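# Hang the loaded sealant gun on the back hooks

## Task

Get the sealant gun, with its cartridge still seated in it, onto the two curved hooks at the rear of the table so that it ends up hanging motionless with only the hooks bearing it. The gun must never drop more than a few centimetres, since that usually means failure. Report that you are finished when it is done.

## Robot and tools

Robot: two Franka FR3 seven-joint arms, left_arm and right_arm, each carrying a Robotiq 2F-140 gripper whose two fingers can fold at a hinge when pushed. Bases sit at roughly (+0.054, +0.409, 0) m for left_arm and (-0.054, -0.365, 0) m for right_arm, turned almost not at all about z.

Frame: every pose, target and offset uses the scene frame. Its origin is at table-top height halfway between the arms; +x points out over the table, +y toward left_arm, +z up. Camera left/right sides do not match arm names. In the gripper's own axes the fingers point along +z and close along y. end_effector_position is the centre of the closed pads (pads 66 mm long); fingertips stick out about 33 mm past it at moderate opening, only 9 mm when fully open.

execute_actions(actions, cameras): actions is a list of actions; each action is a table of up to 15 rows, one per 1/30 s step, and a short table repeats its last row to step 15. Every row has 20 numbers in [-1, 1]: for left_arm dx, dy, dz, rx, ry, rz, then gripper position, force_limit, speed, activate; then the same ten for right_arm. The six pose numbers are an offset, along scene axes, from that arm's Hand target as it stood when the action began (each row counts from there, not from the row before). 1.0 equals 0.6 m or 180 degrees; rx, ry, rz form one rotation vector turning about the Hand target position. All six at 0 means no new pose. Gripper numbers are absolute commands: position +1 fully open (140 mm), about -0.8 pads touching, -1 close until blocked; force_limit from -1 (about 14 N) to +1 (about 58 N) for a slow close on a narrow part; speed -1 to +1, about 30 to 250 mm/s, and faster closes squeeze harder; activate stays 0 and is set to 1 once only when fault shows 7 or 13. Always resend each gripper's current values. cameras: list of names, ["all"], or []; images come with an empty actions list by default.

Each control step the controller limits the commanded pose to within 70 mm and 16 degrees of the measured one, so a command may need several actions to be reached. A gripper often stops short of its Hand target; send the remaining gap as a new offset.

move(target, speed, blend, stop_force, zero, blocking, cameras): target is one 20-number row or a list of up to 15 rows, laid out as above; every row's pose numbers are offsets from the Hand targets at the move's start, not from the previous row. Grippers travel in straight lines with no obstacle avoidance; everything stops after 10 s. speed is path top speed in m/s, 0.002 to 2, default 0.25 (one value or one per target). blend rounds corners, in metres. stop_force, 20 to 40 N, ends an arm's path when it feels that much push against its travel; aim the target a few centimetres past the expected contact and go slowly; omit it when backing away from a contact or when the gripper rotates. zero (with stop_force only) re-zeros the force reading first. blocking=false returns early while the move runs. The result adds a move: line, e.g. done, off_target, moving, held or fault, plus limits=paced or held.

Other tools: wait(seconds 0 to 3600) lets time pass; stop() brakes a running move; zoom_image(camera, region [x0, y0, x1, y1] in pixels, at most 504 by 504) enlarges part of the latest image; set_collision_behavior(contact_force_n 20, 40 or 85); clear_fault(arm) clears a torque or force fault already reported; read_manual(section) gives licence texts; finished_scene(scene) ends the current scene with its number, called once the gun hangs still on its own.

Cameras: cam_head_left, cam_head_right, cam_high, cam_low, cam_left_wrist, cam_right_wrist, all 896x504.

Results: per gripper end_effector_position (m) and end_effector_quat_wxyz in scene frame, Hand target (the base for next offsets), Tool commands, object_status (0 moving, 1 blocked while opening, 2 blocked while closing, i.e. something gripped, 3 reached the commanded position or pads met), position_measured in counts (3 open, about 139 is 60 mm, 230 pads meet), gripper fault code, joint positions, joint torques, external joint torques, flange force along gripper axes (includes held weight), step readings, and MOTOR HOT or FAULT lines.

Gripping: close with position -1 and confirm object_status 2. Take parts near the fingertip quarter of the pads; gripping near the palm can be loose or slip. To grip harder, raise force_limit and nudge position to -0.98.

Avoid: letting the gun fall or slip, letting go while it moves, anything leaving the table, fast impacts with the hooks or table, heavy squeezing of a part still resting on something, the grippers or wrist cameras meeting each other, pressing fingertips into surfaces, and long holding with outstretched arms (motor heat). Contact force limit is 85 N per arm and wrist joints tolerate only 11 N m, so carry the gun close to the wrist axis and move slowly near contact. After a fault, clear it with clear_fault before continuing.

Each tool is called after "Emit:" by a JSON object that holds its "op" and its "data".

## Session

Emit:
{"op": "execute_actions", "data": {"actions": []}}

Emit:
{"op": "zoom_image", "data": {"camera": "cam_high", "region": [250, 200, 750, 480]}}

Emit:
{"op": "zoom_image", "data": {"camera": "cam_low", "region": [60, 120, 400, 350]}}

Scene clock: 0.00 s.
left_arm: end_effector_position=(+0.2096, +0.2071, +0.2504) position_measured=3 object_status=3 fault=0 end_effector_quat_wxyz=(+0.262, +0.730, -0.546, -0.316) | right_arm: end_effector_position=(+0.3924, -0.0245, +0.1589) position_measured=3 object_status=3 fault=0 end_effector_quat_wxyz=(+0.034, +0.001, +0.982, +0.188)
Joint positions: left_arm=[-0.552 -0.238 0.078 -2.379 -0.354 1.375 -0.662] | right_arm=[0.495 -0.052 0.071 -2.397 0.525 2.547 1.723]
Joint velocities: within noise
Joint torques (N m): no reading
External joint torques (N m): no reading
Flange force (N): no reading
Hand target: left_arm +0.2096, +0.2071, +0.2504; +0.262, +0.730, -0.546, -0.316 | right_arm +0.3924, -0.0245, +0.1589; +0.034, +0.001, +0.982, +0.188
Tool commands: left_gripper/position=+1.0 left_gripper/force_limit=+1.0 left_gripper/speed=+1.0 left_gripper/activate=+0.0 right_gripper/position=+1.0 right_gripper/force_limit=+1.0 right_gripper/speed=+1.0 right_gripper/activate=+0.0
camera_calibration:
cam_left_wrist: T_world_to_cam=[[-0.62979, -0.29314, 0.71933, 0.02336], [0.07036, 0.90072, 0.42866, -0.31075], [-0.77358, 0.32057, -0.54664, 0.37855]] pos_world=[0.32941, 0.16539, 0.32332]
cam_right_wrist: T_world_to_cam=[[-0.03465, 0.92045, 0.38933, -0.02348], [0.91282, -0.12946, 0.38729, -0.42], [0.40688, 0.36881, -0.83572, 0.12049]] pos_world=[0.33354, -0.0772, 0.2725]

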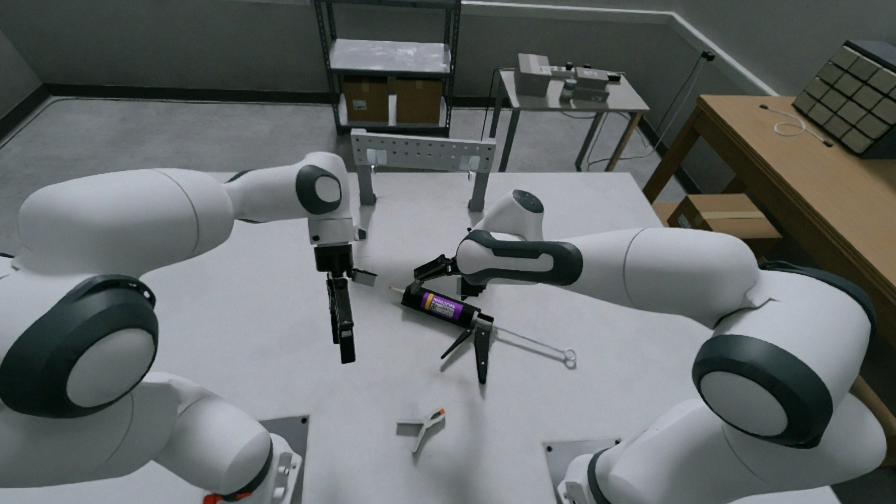

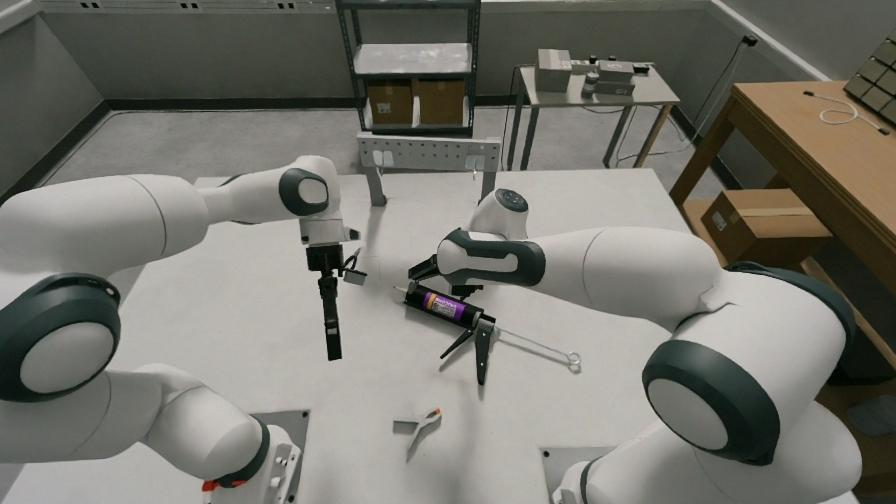

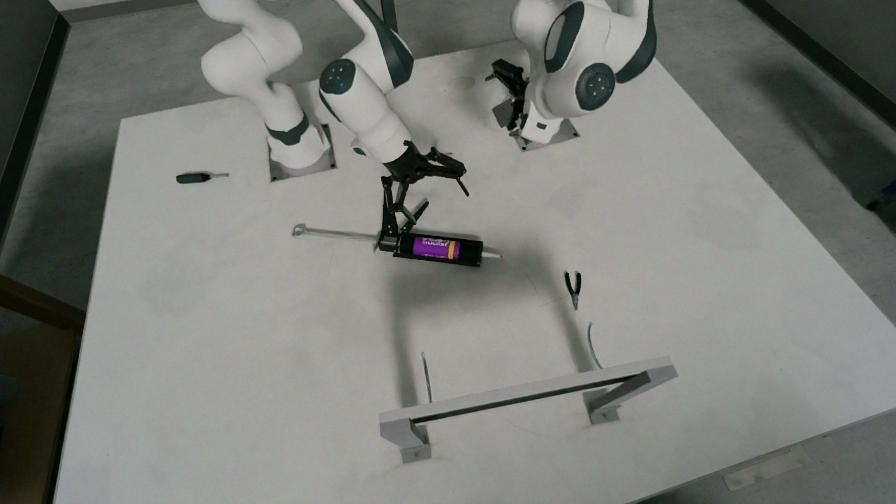

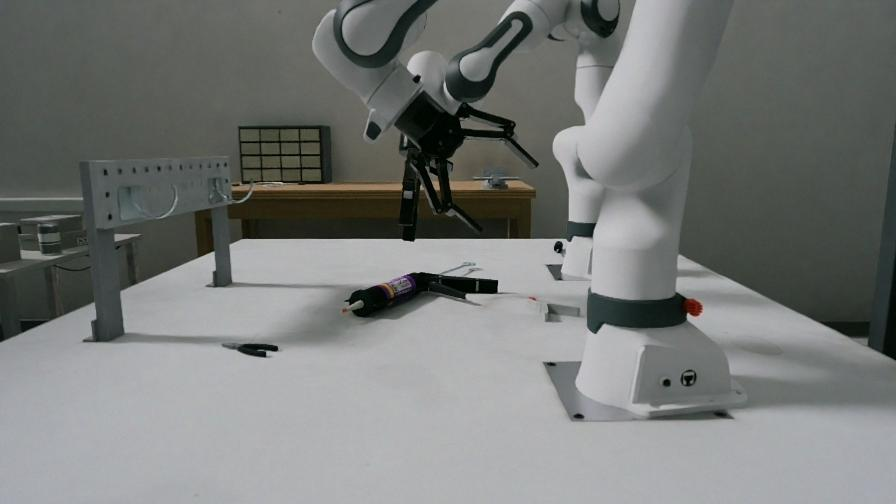

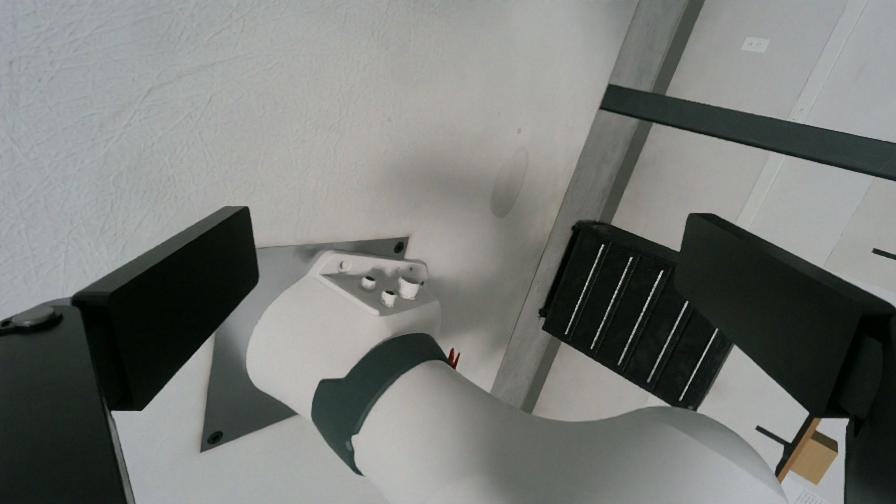

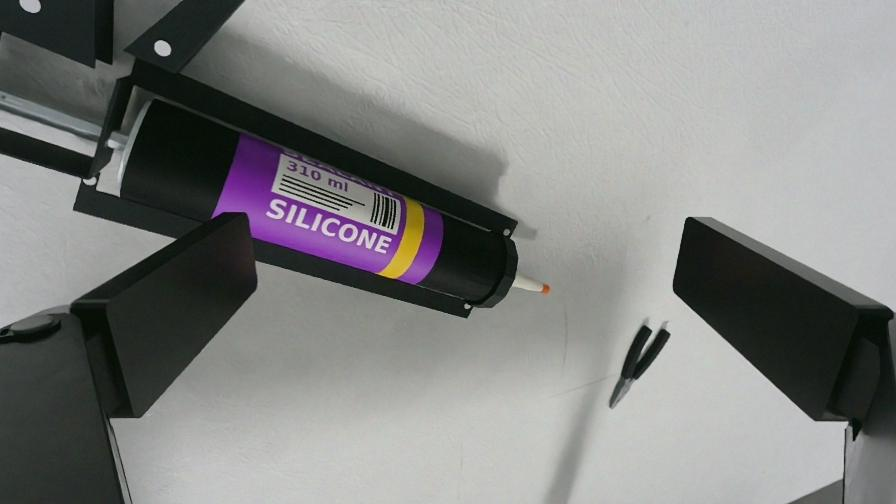

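Scaled by 1.008 from the camera's image (finer frame: 1280x720).

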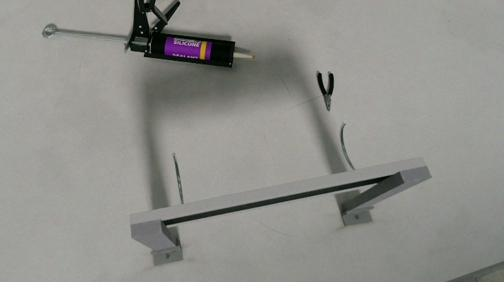

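Scaled by 1.482 from the camera's image (finer frame: 1280x720).

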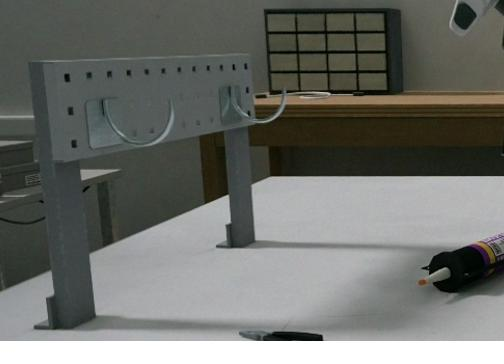

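Emit:
{"op": "move", "data": {"target": [0,0.17,0.1,0,0,0,1,0,0,0,0.03,-0.156,-0.03,-0.119,-0.049,0.3596,0.4,-0.5,-0.5,0], "cameras": ["cam_right_wrist","cam_high"]}}

Scene clock: 33.13 s.
left_arm: end_effector_position=(+0.2094, +0.3078, +0.3096) position_measured=3 object_status=3 fault=0 end_effector_quat_wxyz=(+0.263, +0.731, -0.543, -0.317) | right_arm: end_effector_position=(+0.4120, -0.1157, +0.1427) position_measured=78 object_status=3 fault=0 end_effector_quat_wxyz=(+0.003, -0.537, +0.844, +0.002)
Joint positions: left_arm=[-0.493 -0.396 0.229 -2.357 -0.178 1.162 -0.576] | right_arm=[0.466 0.029 0.031 -2.246 0.004 2.282 0.924]
Joint velocities: left_arm=[within noise] | right_arm=[0 0 0.001 0 -0.001 0.001 -0.006]
Joint torques (N m): left_arm=[-0.79 -15.18 -1.4 20.92 0.25 -0.27 0.28] | right_arm=[-0.06 -32.99 -0.76 22.32 0.45 2.32 -0.3]
External joint torques (N m): left_arm=[-0.72 0.07 1.07 -1.06 0.39 -0.2 0.21] | right_arm=[0 -1.21 -0.76 -0.5 -0.13 -0.18 -0.3]
Flange force (N): left_arm=[-2.3 -1.0 2.5] | right_arm=[4.7 2.0 -1.8]
Hand target: left_arm +0.2096, +0.3091, +0.3104; +0.262, +0.730, -0.546, -0.316 | right_arm +0.4104, -0.1181, +0.1409; +0.000, -0.540, +0.841, +0.001
Off the commanded pose: left_arm 0.002 m, 0 deg | right_arm 0.003 m, 1 deg.
move: done
cam_right_wrist: T_world_to_cam=[[-0.91517, 0.40248, 0.02204, 0.42259], [0.38392, 0.85369, 0.35187, -0.10676], [0.12281, 0.33048, -0.93579, 0.25948]] pos_world=[0.39587, -0.1647, 0.27108]
Images, in order (width x height): cam_high 896x504, cam_right_wrist 896x504.

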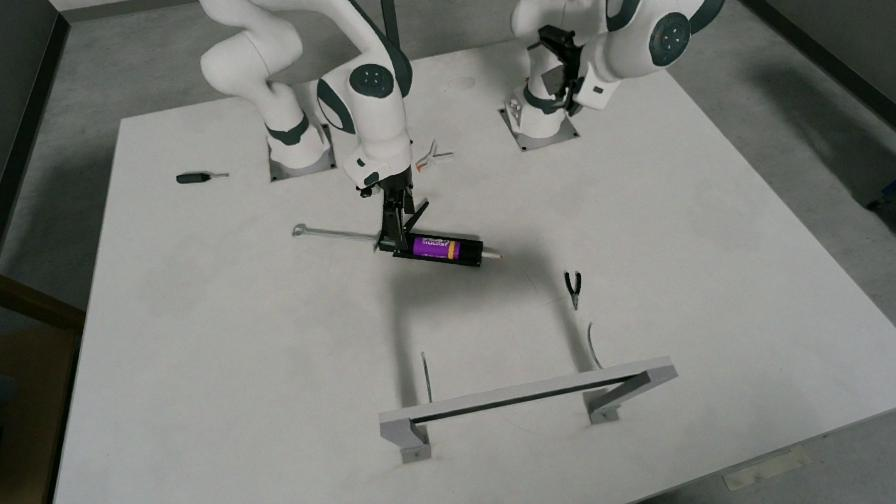

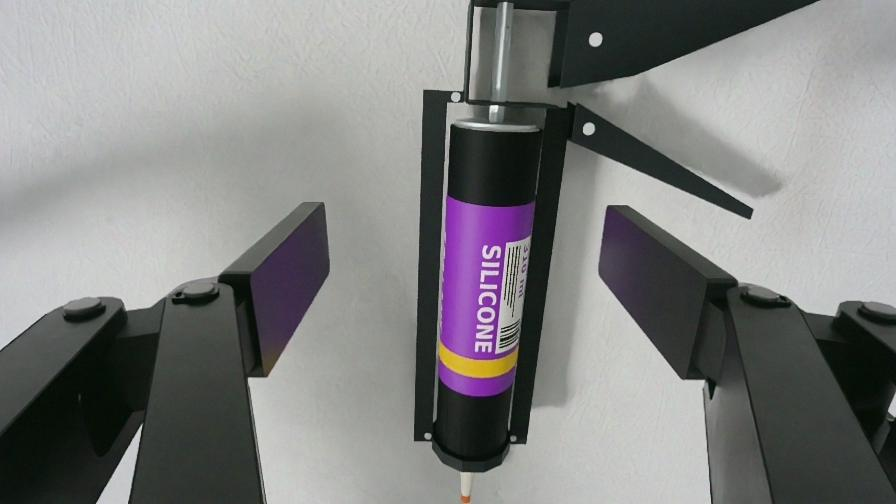

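Emit:
{"op": "move", "data": {"target": [[0,0,0,0,0,0,1,0,0,0,-0.0167,0.016,-0.12,0,0,0,0.27,0,-1,0],[0,0,0,0,0,0,1,0,0,0,-0.0167,0.016,-0.1765,0,0,0,0.27,0,-1,0]], "speed": 0.1, "cameras": ["cam_right_wrist","cam_low"]}}

Emit:
{"op": "zoom_image", "data": {"camera": "cam_low", "region": [320, 180, 540, 330]}}

Scene clock: 53.93 s.
left_arm: end_effector_position=(+0.2094, +0.3078, +0.3096) position_measured=3 object_status=3 fault=0 end_effector_quat_wxyz=(+0.263, +0.731, -0.544, -0.317) | right_arm: end_effector_position=(+0.3992, -0.1089, +0.0354) position_measured=95 object_status=3 fault=0 end_effector_quat_wxyz=(-0.002, -0.542, +0.840, +0.002)
Joint positions: left_arm=[-0.493 -0.396 0.229 -2.357 -0.178 1.162 -0.576] | right_arm=[0.484 0.215 0.035 -2.325 -0.005 2.536 0.941]
Joint velocities: left_arm=[within noise] | right_arm=[0.002 0 -0.003 -0.001 -0.001 0.004 0]
Joint torques (N m): left_arm=[-0.81 -15.2 -1.5 20.92 0.24 -0.26 0.32] | right_arm=[0.9 -35.88 -0.56 19.79 0.03 2.68 0.17]
External joint torques (N m): left_arm=[-0.77 0.01 0.92 -1.05 0.39 -0.2 0.25] | right_arm=[0.92 -0.95 -0.97 0.06 -0.4 0.18 0.17]
Flange force (N): left_arm=[-2.2 -0.8 2.7] | right_arm=[1.1 2.0 -1.5]
Hand target: left_arm +0.2096, +0.3091, +0.3104; +0.262, +0.730, -0.546, -0.316 | right_arm +0.4004, -0.1085, +0.0350; +0.000, -0.540, +0.841, +0.001
Off the commanded pose: left_arm 0.002 m, 0 deg | right_arm 0.001 m, 0 deg.
move: done
cam_right_wrist: T_world_to_cam=[[-0.91957, 0.39184, 0.02921, 0.41086], [0.37731, 0.85983, 0.34401, -0.06625], [0.10968, 0.32736, -0.93851, 0.16343]] pos_world=[0.38489, -0.15752, 0.16417]
Images, in order (width x height): cam_low 896x504, cam_right_wrist 896x504.

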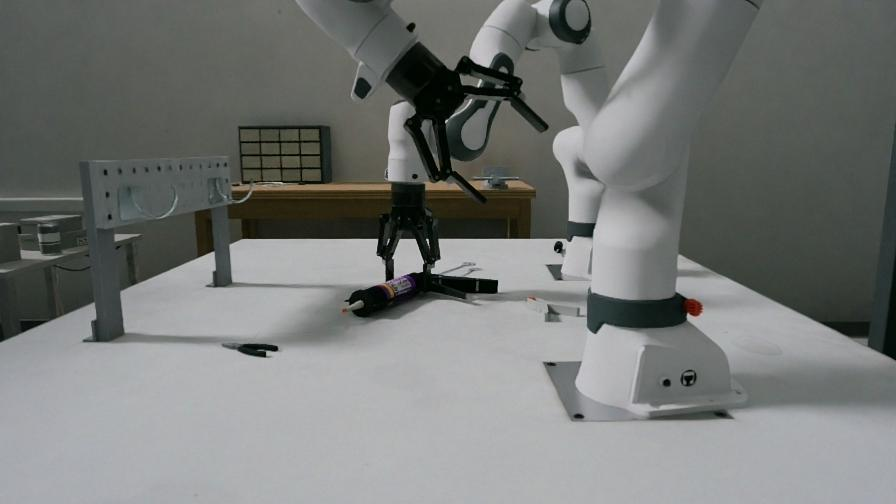

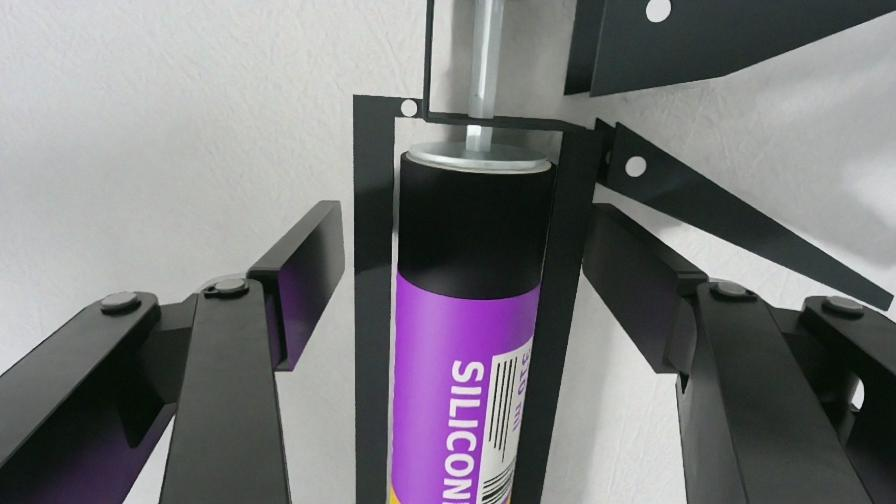

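Scaled by 2.291 from the camera's image (finer frame: 1280x720).

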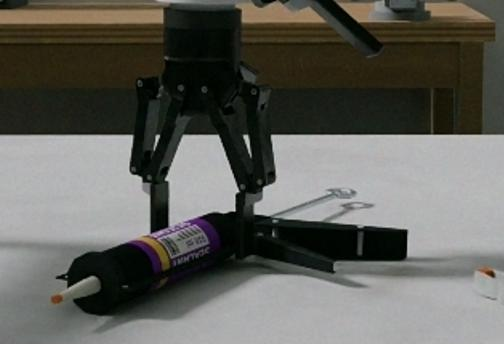

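Emit:
{"op": "move", "data": {"target": [[0,0,0,0,0,0,1,0,0,0,0,0,0,0,0,0,-1,0,-1,0],[0,0,0,0,0,0,1,0,0,0,0,0,0.25,0,0,0,-1,0,-1,0]], "speed": 0.1, "cameras": ["cam_right_wrist","cam_low"]}}

Scene clock: 63.17 s.
left_arm: end_effector_position=(+0.2094, +0.3078, +0.3096) position_measured=3 object_status=3 fault=0 end_effector_quat_wxyz=(+0.263, +0.731, -0.544, -0.317) | right_arm: end_effector_position=(+0.3967, -0.1111, +0.1778) position_measured=110 object_status=2 fault=0 end_effector_quat_wxyz=(-0.008, -0.540, +0.842, +0.000)
Joint positions: left_arm=[-0.493 -0.396 0.229 -2.357 -0.178 1.162 -0.576] | right_arm=[0.486 -0.032 0.034 -2.217 0.001 2.17 0.943]
Joint velocities: left_arm=[within noise] | right_arm=[0 0 0 0 0 -0.004 0]
Joint torques (N m): left_arm=[-0.8 -15.18 -1.54 20.95 0.25 -0.26 0.3] | right_arm=[0.35 -36.44 -0.74 27.2 1.15 2.84 -0.19]
External joint torques (N m): left_arm=[-0.74 0.11 0.91 -1.11 0.4 -0.2 0.23] | right_arm=[0.4 -6.03 -0.62 3.54 0.52 0.37 -0.19]
Flange force (N): left_arm=[-2.1 -1.0 2.7] | right_arm=[4.8 2.8 -11.0]
Hand target: left_arm +0.2096, +0.3091, +0.3104; +0.262, +0.730, -0.546, -0.316 | right_arm +0.4004, -0.1085, +0.1850; +0.000, -0.540, +0.841, +0.001
Off the commanded pose: left_arm 0.002 m, 0 deg | right_arm 0.008 m, 1 deg.
move: off_target (right_arm)
cam_right_wrist: T_world_to_cam=[[-0.91752, 0.39643, 0.03172, 0.40461], [0.38371, 0.86144, 0.3327, -0.11277], [0.10457, 0.31743, -0.9425, 0.29959]] pos_world=[0.38318, -0.15836, 0.30704]
Images, in order (width x height): cam_low 896x504, cam_right_wrist 896x504.

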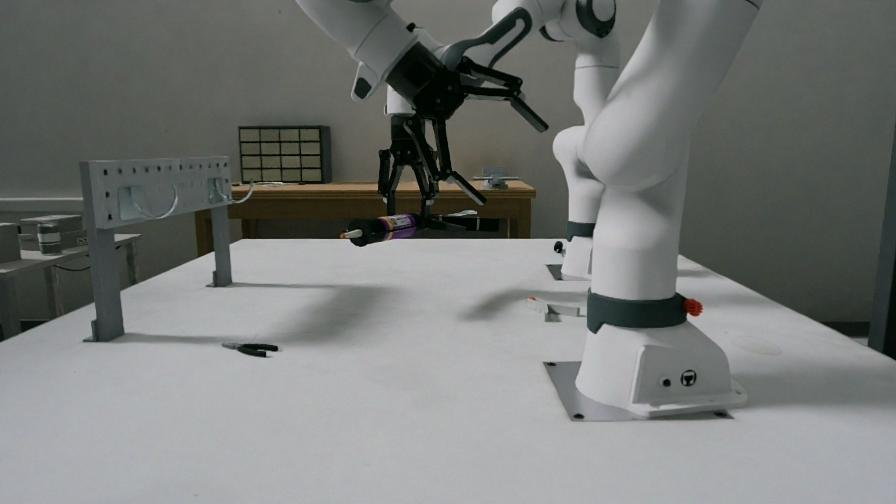

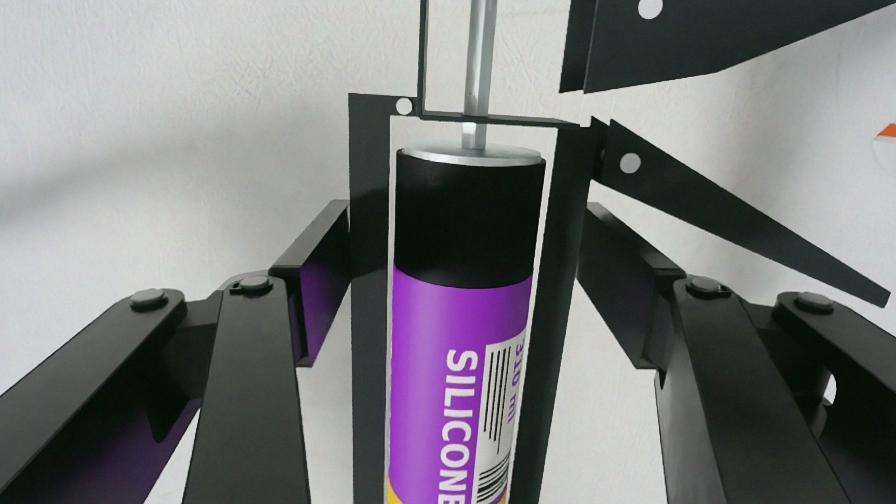

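Emit:
{"op": "move", "data": {"target": [[0,0,0,0,0,0,1,0,0,0,0.267,0.1,0.217,0,0,0.11,-1,0,-1,0],[0,0,0,0,0,0,1,0,0,0,0.295,0.18,0.367,-0.1277,-0.4853,0.085,-1,0,-1,0]], "speed": 0.2, "blend": 0.03, "cameras": ["cam_right_wrist","cam_low","cam_high"]}}

Scene clock: 88.43 s.
left_arm: end_effector_position=(+0.2094, +0.3078, +0.3096) position_measured=3 object_status=3 fault=0 end_effector_quat_wxyz=(+0.263, +0.731, -0.544, -0.317) | right_arm: end_effector_position=(+0.5751, -0.0003, +0.3871) position_measured=110 object_status=2 fault=0 end_effector_quat_wxyz=(+0.467, -0.491, +0.526, -0.514)
Joint positions: left_arm=[-0.493 -0.396 0.229 -2.357 -0.178 1.162 -0.576] | right_arm=[0.669 0.065 0.159 -2.199 -2.017 2.089 2.354]
Joint velocities: left_arm=[within noise] | right_arm=[0 0.002 0 0 -0.001 0 0.007]
Joint torques (N m): left_arm=[-0.81 -15.18 -1.51 20.95 0.24 -0.25 0.31] | right_arm=[0.82 -40.33 -0.19 27.91 -2.99 -4.07 0]
External joint torques (N m): left_arm=[-0.76 0 0.94 -1.02 0.39 -0.19 0.24] | right_arm=[0.88 -7.46 -0.39 5.06 -2 -2.29 0.1]
Flange force (N): left_arm=[-2.2 -0.8 2.6] | right_arm=[2.9 -9.1 -2.8]
Hand target: left_arm +0.2096, +0.3091, +0.3104; +0.262, +0.730, -0.546, -0.316 | right_arm +0.5774, -0.0005, +0.4052; +0.478, -0.478, +0.522, -0.520
Off the commanded pose: left_arm 0.002 m, 0 deg | right_arm 0.018 m, 2 deg.
move: off_target (right_arm)
cam_right_wrist: T_world_to_cam=[[-0.06114, -0.03119, -0.99764, 0.42354], [-0.26813, 0.96328, -0.01368, 0.16268], [0.96144, 0.26666, -0.06725, -0.38843]] pos_world=[0.44296, -0.03992, 0.39864]
Images, in order (width x height): cam_high 896x504, cam_low 896x504, cam_right_wrist 896x504.

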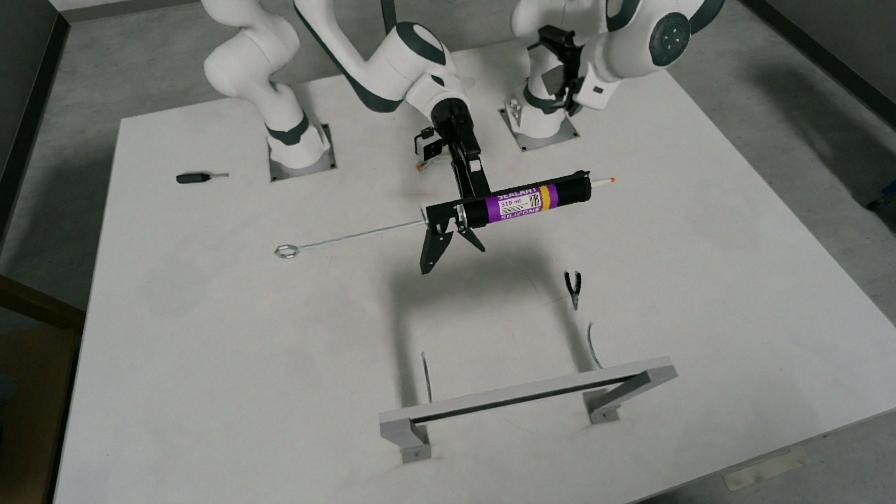

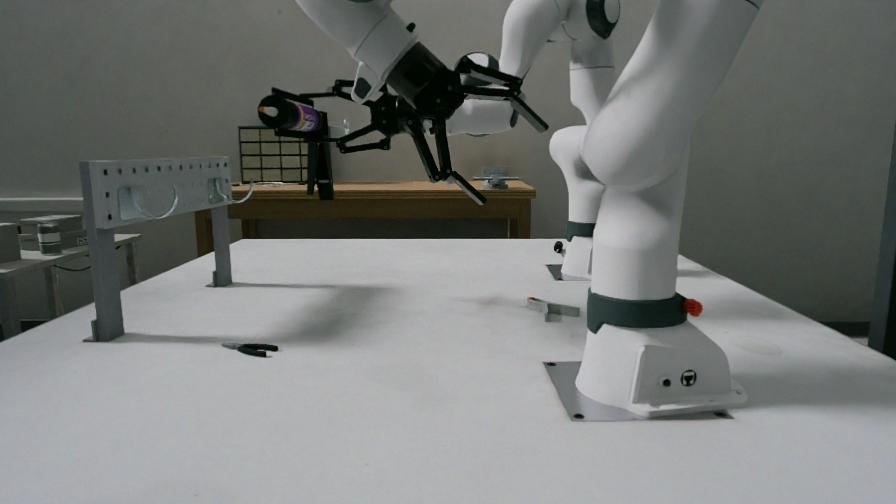

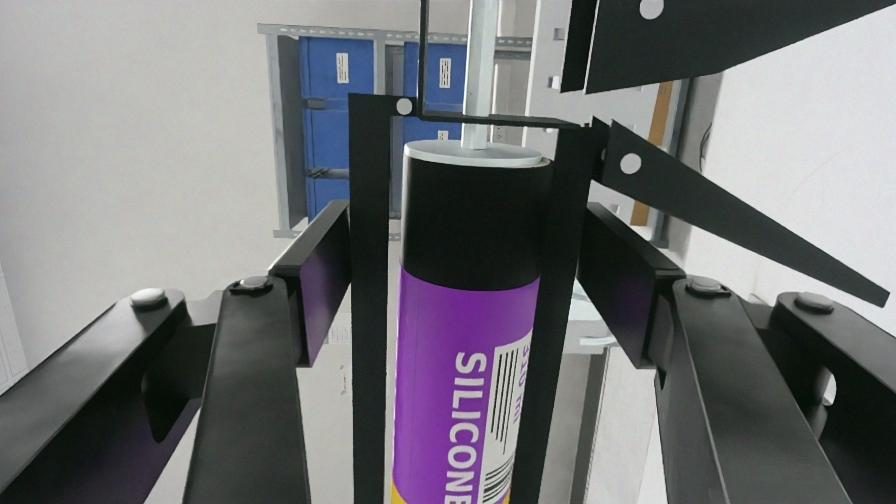

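Emit:
{"op": "move", "data": {"target": [0,0,0,0,0,0,1,0,0,0,0.4,0,-0.05,0,0,-0.009,-1,0,-1,0], "speed": 0.15, "cameras": ["cam_low","cam_high"]}}

Emit:
{"op": "zoom_image", "data": {"camera": "cam_low", "region": [60, 90, 300, 300]}}

Emit:
{"op": "zoom_image", "data": {"camera": "cam_high", "region": [300, 240, 700, 480]}}

Scene clock: 108.30 s.
left_arm: end_effector_position=(+0.2094, +0.3078, +0.3096) position_measured=3 object_status=3 fault=0 end_effector_quat_wxyz=(+0.263, +0.731, -0.544, -0.317) | right_arm: end_effector_position=(+0.8148, +0.0013, +0.3535) position_measured=110 object_status=2 fault=0 end_effector_quat_wxyz=(+0.465, -0.479, +0.534, -0.518)
Joint positions: left_arm=[-0.493 -0.396 0.229 -2.357 -0.178 1.162 -0.576] | right_arm=[0.519 0.677 0.051 -1.388 -2.109 2.348 2.258]
Joint velocities: left_arm=[within noise] | right_arm=[0 0 0.001 0 0.001 0.001 -0.005]
Joint torques (N m): left_arm=[-0.79 -15.18 -1.53 20.91 0.22 -0.26 0.31] | right_arm=[0.63 -63.09 -1.18 30.79 -1.2 -3.32 -0.5]
External joint torques (N m): left_arm=[-0.7 0.09 0.96 -1.12 0.38 -0.2 0.24] | right_arm=[0.72 -10.32 -1.87 6.1 -0.74 -1.74 -0.4]
Flange force (N): left_arm=[-2.2 -1.0 2.8] | right_arm=[2.6 -11.9 -5.2]
Hand target: left_arm +0.2096, +0.3091, +0.3104; +0.262, +0.730, -0.546, -0.316 | right_arm +0.8174, -0.0005, +0.3752; +0.470, -0.471, +0.529, -0.527
Off the commanded pose: left_arm 0.002 m, 0 deg | right_arm 0.022 m, 2 deg.
move: off_target (right_arm)
Images, in order (width x height): cam_high 896x504, cam_low 896x504.

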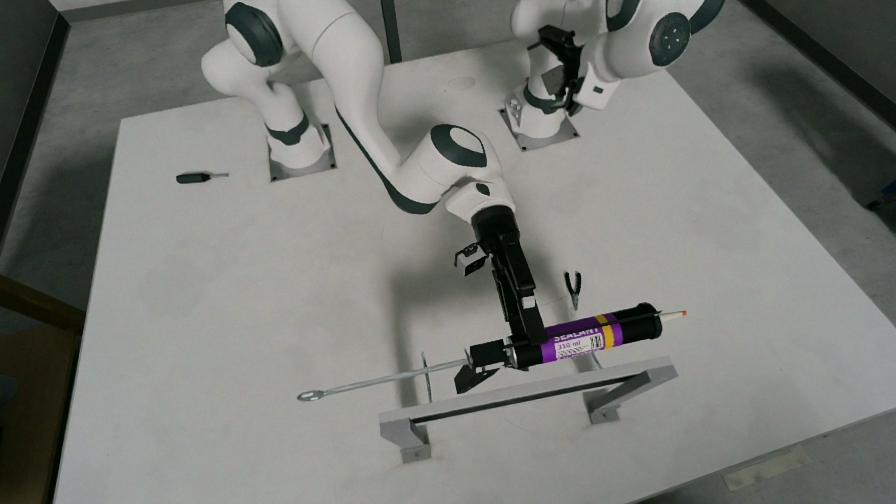

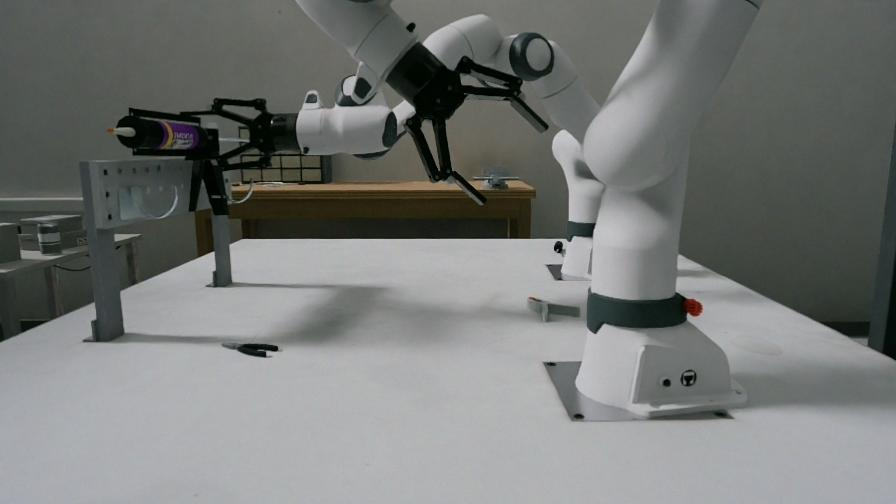

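Scaled by 2.100 from the camera's image (finer frame: 1280x720).

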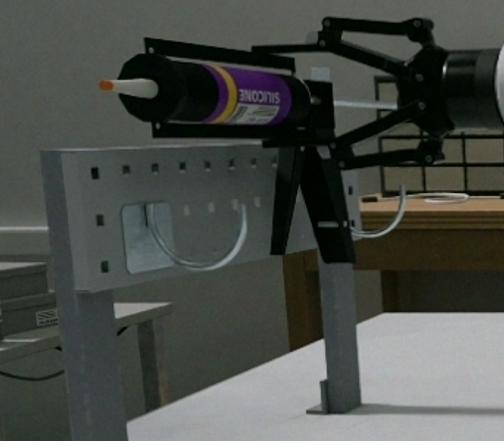

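Scaled by 1.260 from the camera's image (finer frame: 1280x720).

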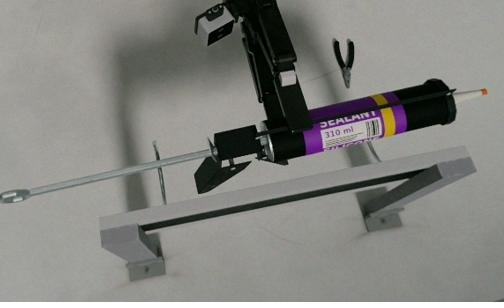

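Emit:
{"op": "move", "data": {"target": [0,0,0,0,0,0,1,0,0,0,-0.003,0,-0.165,0,0,-0.002,-1,0,-1,0], "speed": 0.08, "cameras": ["cam_low","cam_high"]}}

Emit:
{"op": "zoom_image", "data": {"camera": "cam_low", "region": [60, 120, 300, 330]}}

Emit:
{"op": "zoom_image", "data": {"camera": "cam_high", "region": [300, 240, 700, 480]}}

Scene clock: 118.73 s.
left_arm: end_effector_position=(+0.2094, +0.3078, +0.3096) position_measured=3 object_status=3 fault=0 end_effector_quat_wxyz=(+0.263, +0.731, -0.544, -0.317) | right_arm: end_effector_position=(+0.8104, +0.0018, +0.2515) position_measured=110 object_status=2 fault=0 end_effector_quat_wxyz=(+0.458, -0.484, +0.535, -0.519)
Joint positions: left_arm=[-0.493 -0.396 0.229 -2.357 -0.178 1.162 -0.576] | right_arm=[0.558 0.807 0.018 -1.4 -2.181 2.276 2.399]
Joint velocities: left_arm=[within noise] | right_arm=[0.001 -0.001 0 -0.001 -0.001 -0.001 0.007]
Joint torques (N m): left_arm=[-0.82 -15.14 -1.53 20.89 0.25 -0.26 0.3] | right_arm=[0.72 -64.74 -2.32 29.19 -2.15 -4.26 -0.02]
External joint torques (N m): left_arm=[-0.81 0.22 0.87 -1.21 0.39 -0.21 0.23] | right_arm=[0.99 -10.36 -2.06 5.64 -1.51 -2.41 0.08]
Flange force (N): left_arm=[-1.9 -1.1 2.8] | right_arm=[5.7 -11.0 -8.1]
Hand target: left_arm +0.2096, +0.3091, +0.3104; +0.262, +0.730, -0.546, -0.316 | right_arm +0.8156, -0.0005, +0.2762; +0.469, -0.469, +0.530, -0.528
Off the commanded pose: left_arm 0.002 m, 0 deg | right_arm 0.025 m, 2 deg.
move: off_target (right_arm)
Images, in order (width x height): cam_high 896x504, cam_low 896x504.

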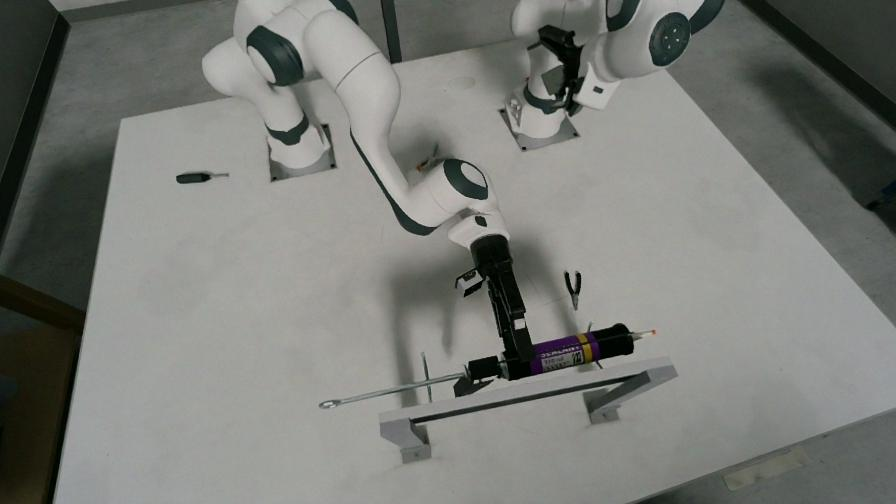

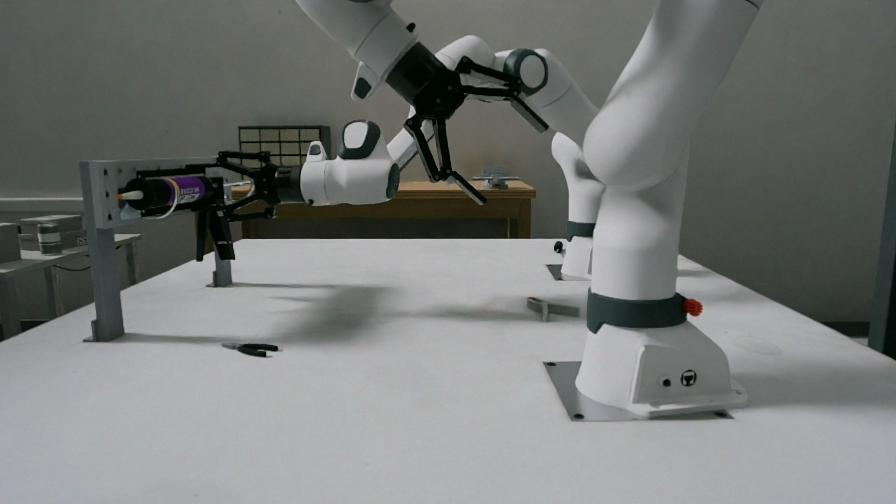

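Scaled by 2.100 from the camera's image (finer frame: 1280x720).

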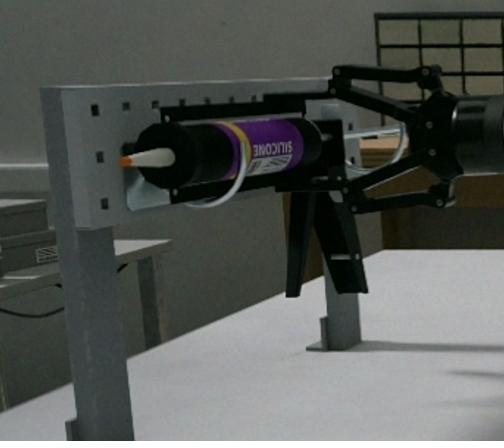

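Scaled by 1.260 from the camera's image (finer frame: 1280x720).

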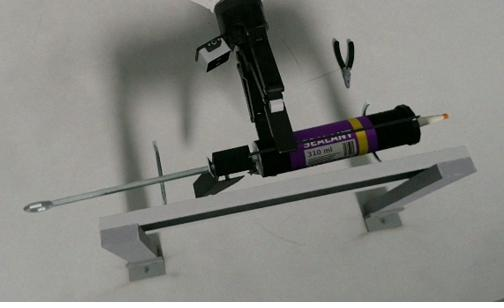

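Emit:
{"op": "move", "data": {"target": [0,0,0,0,0,0,1,0,0,0,0.006,0,-0.085,0,0,0,-1,0,-1,0], "speed": 0.02, "stop_force": 20, "cameras": ["cam_low","cam_high"]}}

Emit:
{"op": "zoom_image", "data": {"camera": "cam_low", "region": [60, 120, 300, 330]}}

Emit:
{"op": "zoom_image", "data": {"camera": "cam_high", "region": [300, 240, 700, 480]}}

Scene clock: 129.80 s.
left_arm: end_effector_position=(+0.2094, +0.3078, +0.3096) position_measured=3 object_status=3 fault=0 end_effector_quat_wxyz=(+0.263, +0.731, -0.544, -0.317) | right_arm: end_effector_position=(+0.8209, -0.0012, +0.2401) position_measured=110 object_status=2 fault=0 end_effector_quat_wxyz=(+0.482, -0.452, +0.536, -0.524)
Joint positions: left_arm=[-0.493 -0.396 0.229 -2.357 -0.178 1.162 -0.576] | right_arm=[0.611 0.882 -0.056 -1.339 -2.189 2.24 2.511]
Joint torques (N m): left_arm=[-0.77 -15.18 -1.5 20.9 0.25 -0.26 0.31] | right_arm=[0.96 -51.65 -3.57 21.1 -1.28 -1.01 -1.82]
External joint torques (N m): left_arm=[-0.71 0 0.94 -1.08 0.39 -0.2 0.24] | right_arm=[1.19 3.72 -1.46 -2.24 -0.53 1.08 -1.71]
Flange force (N): left_arm=[-2.3 -0.7 2.8] | right_arm=[-2.2 3.1 2.1]
Hand target: left_arm +0.2096, +0.3091, +0.3104; +0.262, +0.730, -0.546, -0.316 | right_arm +0.8192, -0.0005, +0.2252; +0.469, -0.469, +0.530, -0.528
Off the commanded pose: left_arm 0.002 m, 0 deg | right_arm 0.015 m, 3 deg.
move: off_target (right_arm)
Images, in order (width x height): cam_high 896x504, cam_low 896x504.

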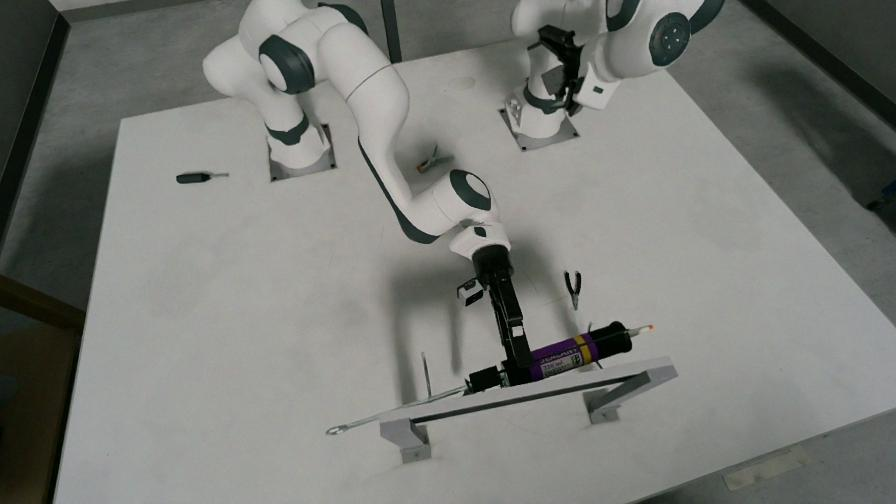

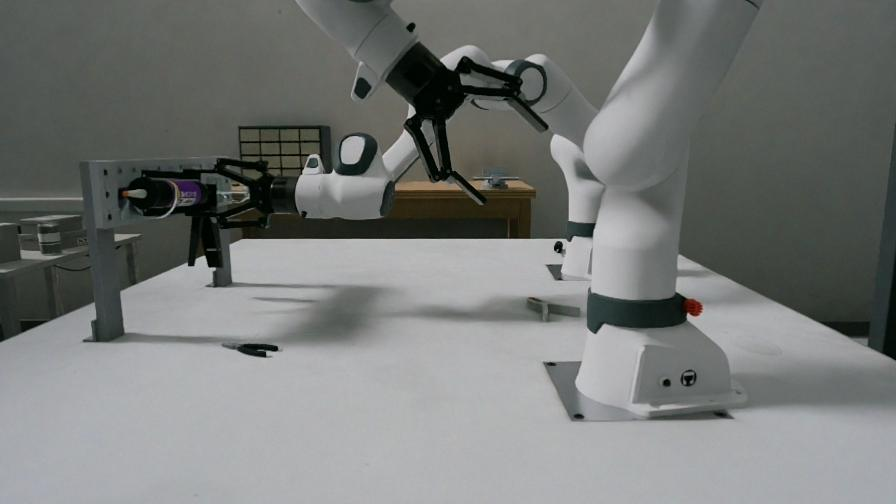

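Scaled by 2.100 from the camera's image (finer frame: 1280x720).

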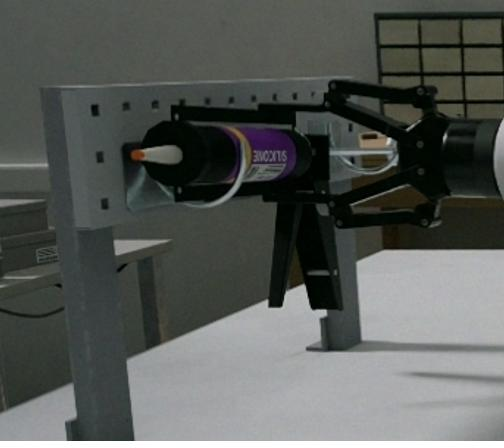

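Scaled by 1.260 from the camera's image (finer frame: 1280x720).

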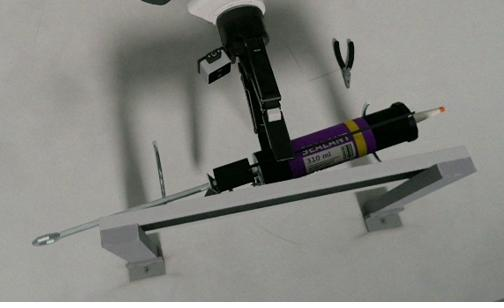

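Emit:
{"op": "move", "data": {"target": [[0,0,0,0,0,0,1,0,0,0,-0.006,0,0.085,0,0,-0.008,-1,0,-1,0],[0,0,0,0,0,0,1,0,0,0,-0.01,0,0.042,0,0,-0.008,-1,0,-1,0]], "speed": 0.04, "cameras": ["cam_low","cam_high"]}}

Emit:
{"op": "zoom_image", "data": {"camera": "cam_low", "region": [60, 120, 300, 330]}}

Emit:
{"op": "zoom_image", "data": {"camera": "cam_high", "region": [300, 240, 700, 480]}}

Scene clock: 144.10 s.
left_arm: end_effector_position=(+0.2094, +0.3078, +0.3096) position_measured=3 object_status=3 fault=0 end_effector_quat_wxyz=(+0.263, +0.731, -0.544, -0.317) | right_arm: end_effector_position=(+0.8115, +0.0008, +0.2443) position_measured=110 object_status=2 fault=0 end_effector_quat_wxyz=(+0.463, -0.463, +0.543, -0.526)
Joint positions: left_arm=[-0.493 -0.396 0.229 -2.357 -0.178 1.162 -0.576] | right_arm=[0.648 0.848 -0.091 -1.367 -2.114 2.263 2.452]
Joint torques (N m): left_arm=[-0.83 -15.2 -1.54 20.91 0.22 -0.25 0.3] | right_arm=[0.73 -58.27 -4.78 24.68 -1.86 -2.88 -0.87]
External joint torques (N m): left_arm=[-0.8 0.06 0.89 -1.1 0.37 -0.19 0.23] | right_arm=[0.6 -3.44 -2.21 1.29 -1.18 -0.95 -0.77]
Flange force (N): left_arm=[-2.0 -0.8 2.8] | right_arm=[4.3 -4.7 -5.1]
Hand target: left_arm +0.2096, +0.3091, +0.3104; +0.262, +0.730, -0.546, -0.316 | right_arm +0.8132, -0.0005, +0.2504; +0.462, -0.462, +0.536, -0.534
Off the commanded pose: left_arm 0.002 m, 0 deg | right_arm 0.006 m, 1 deg.
move: off_target (right_arm)
Images, in order (width x height): cam_high 896x504, cam_low 896x504.

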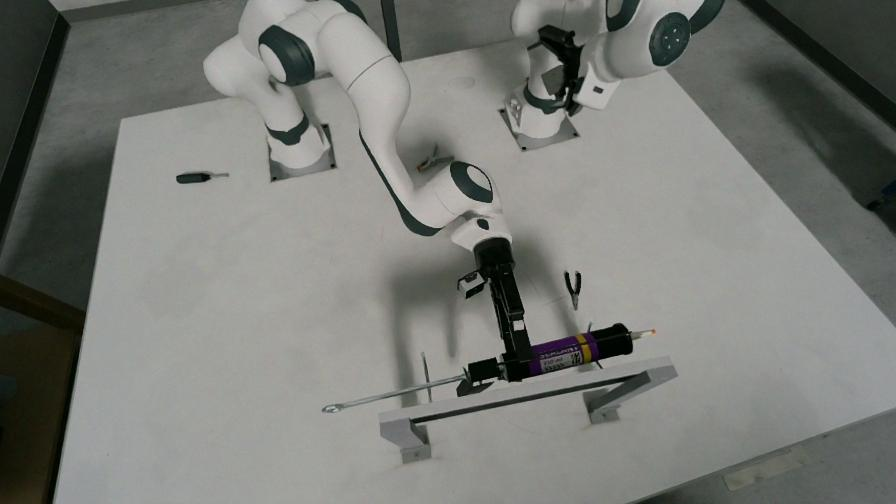

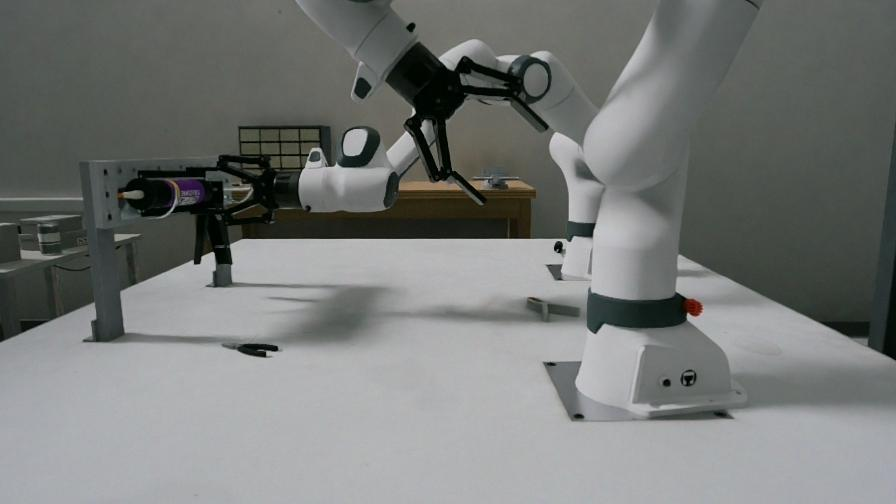

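Scaled by 2.100 from the camera's image (finer frame: 1280x720).

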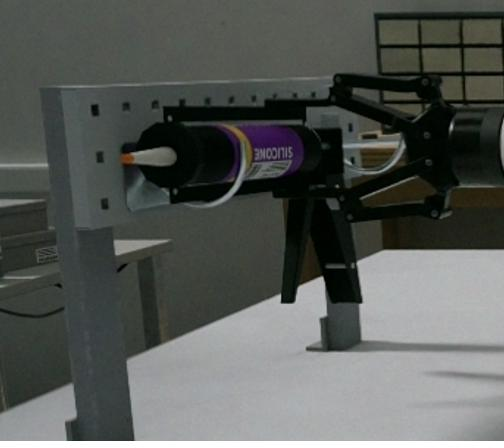

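Scaled by 1.260 from the camera's image (finer frame: 1280x720).

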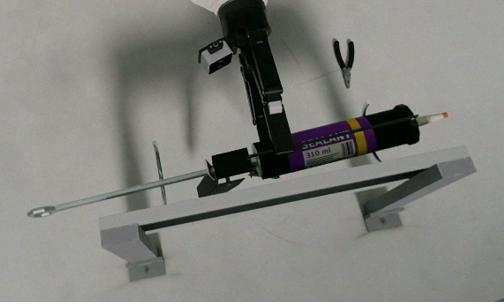

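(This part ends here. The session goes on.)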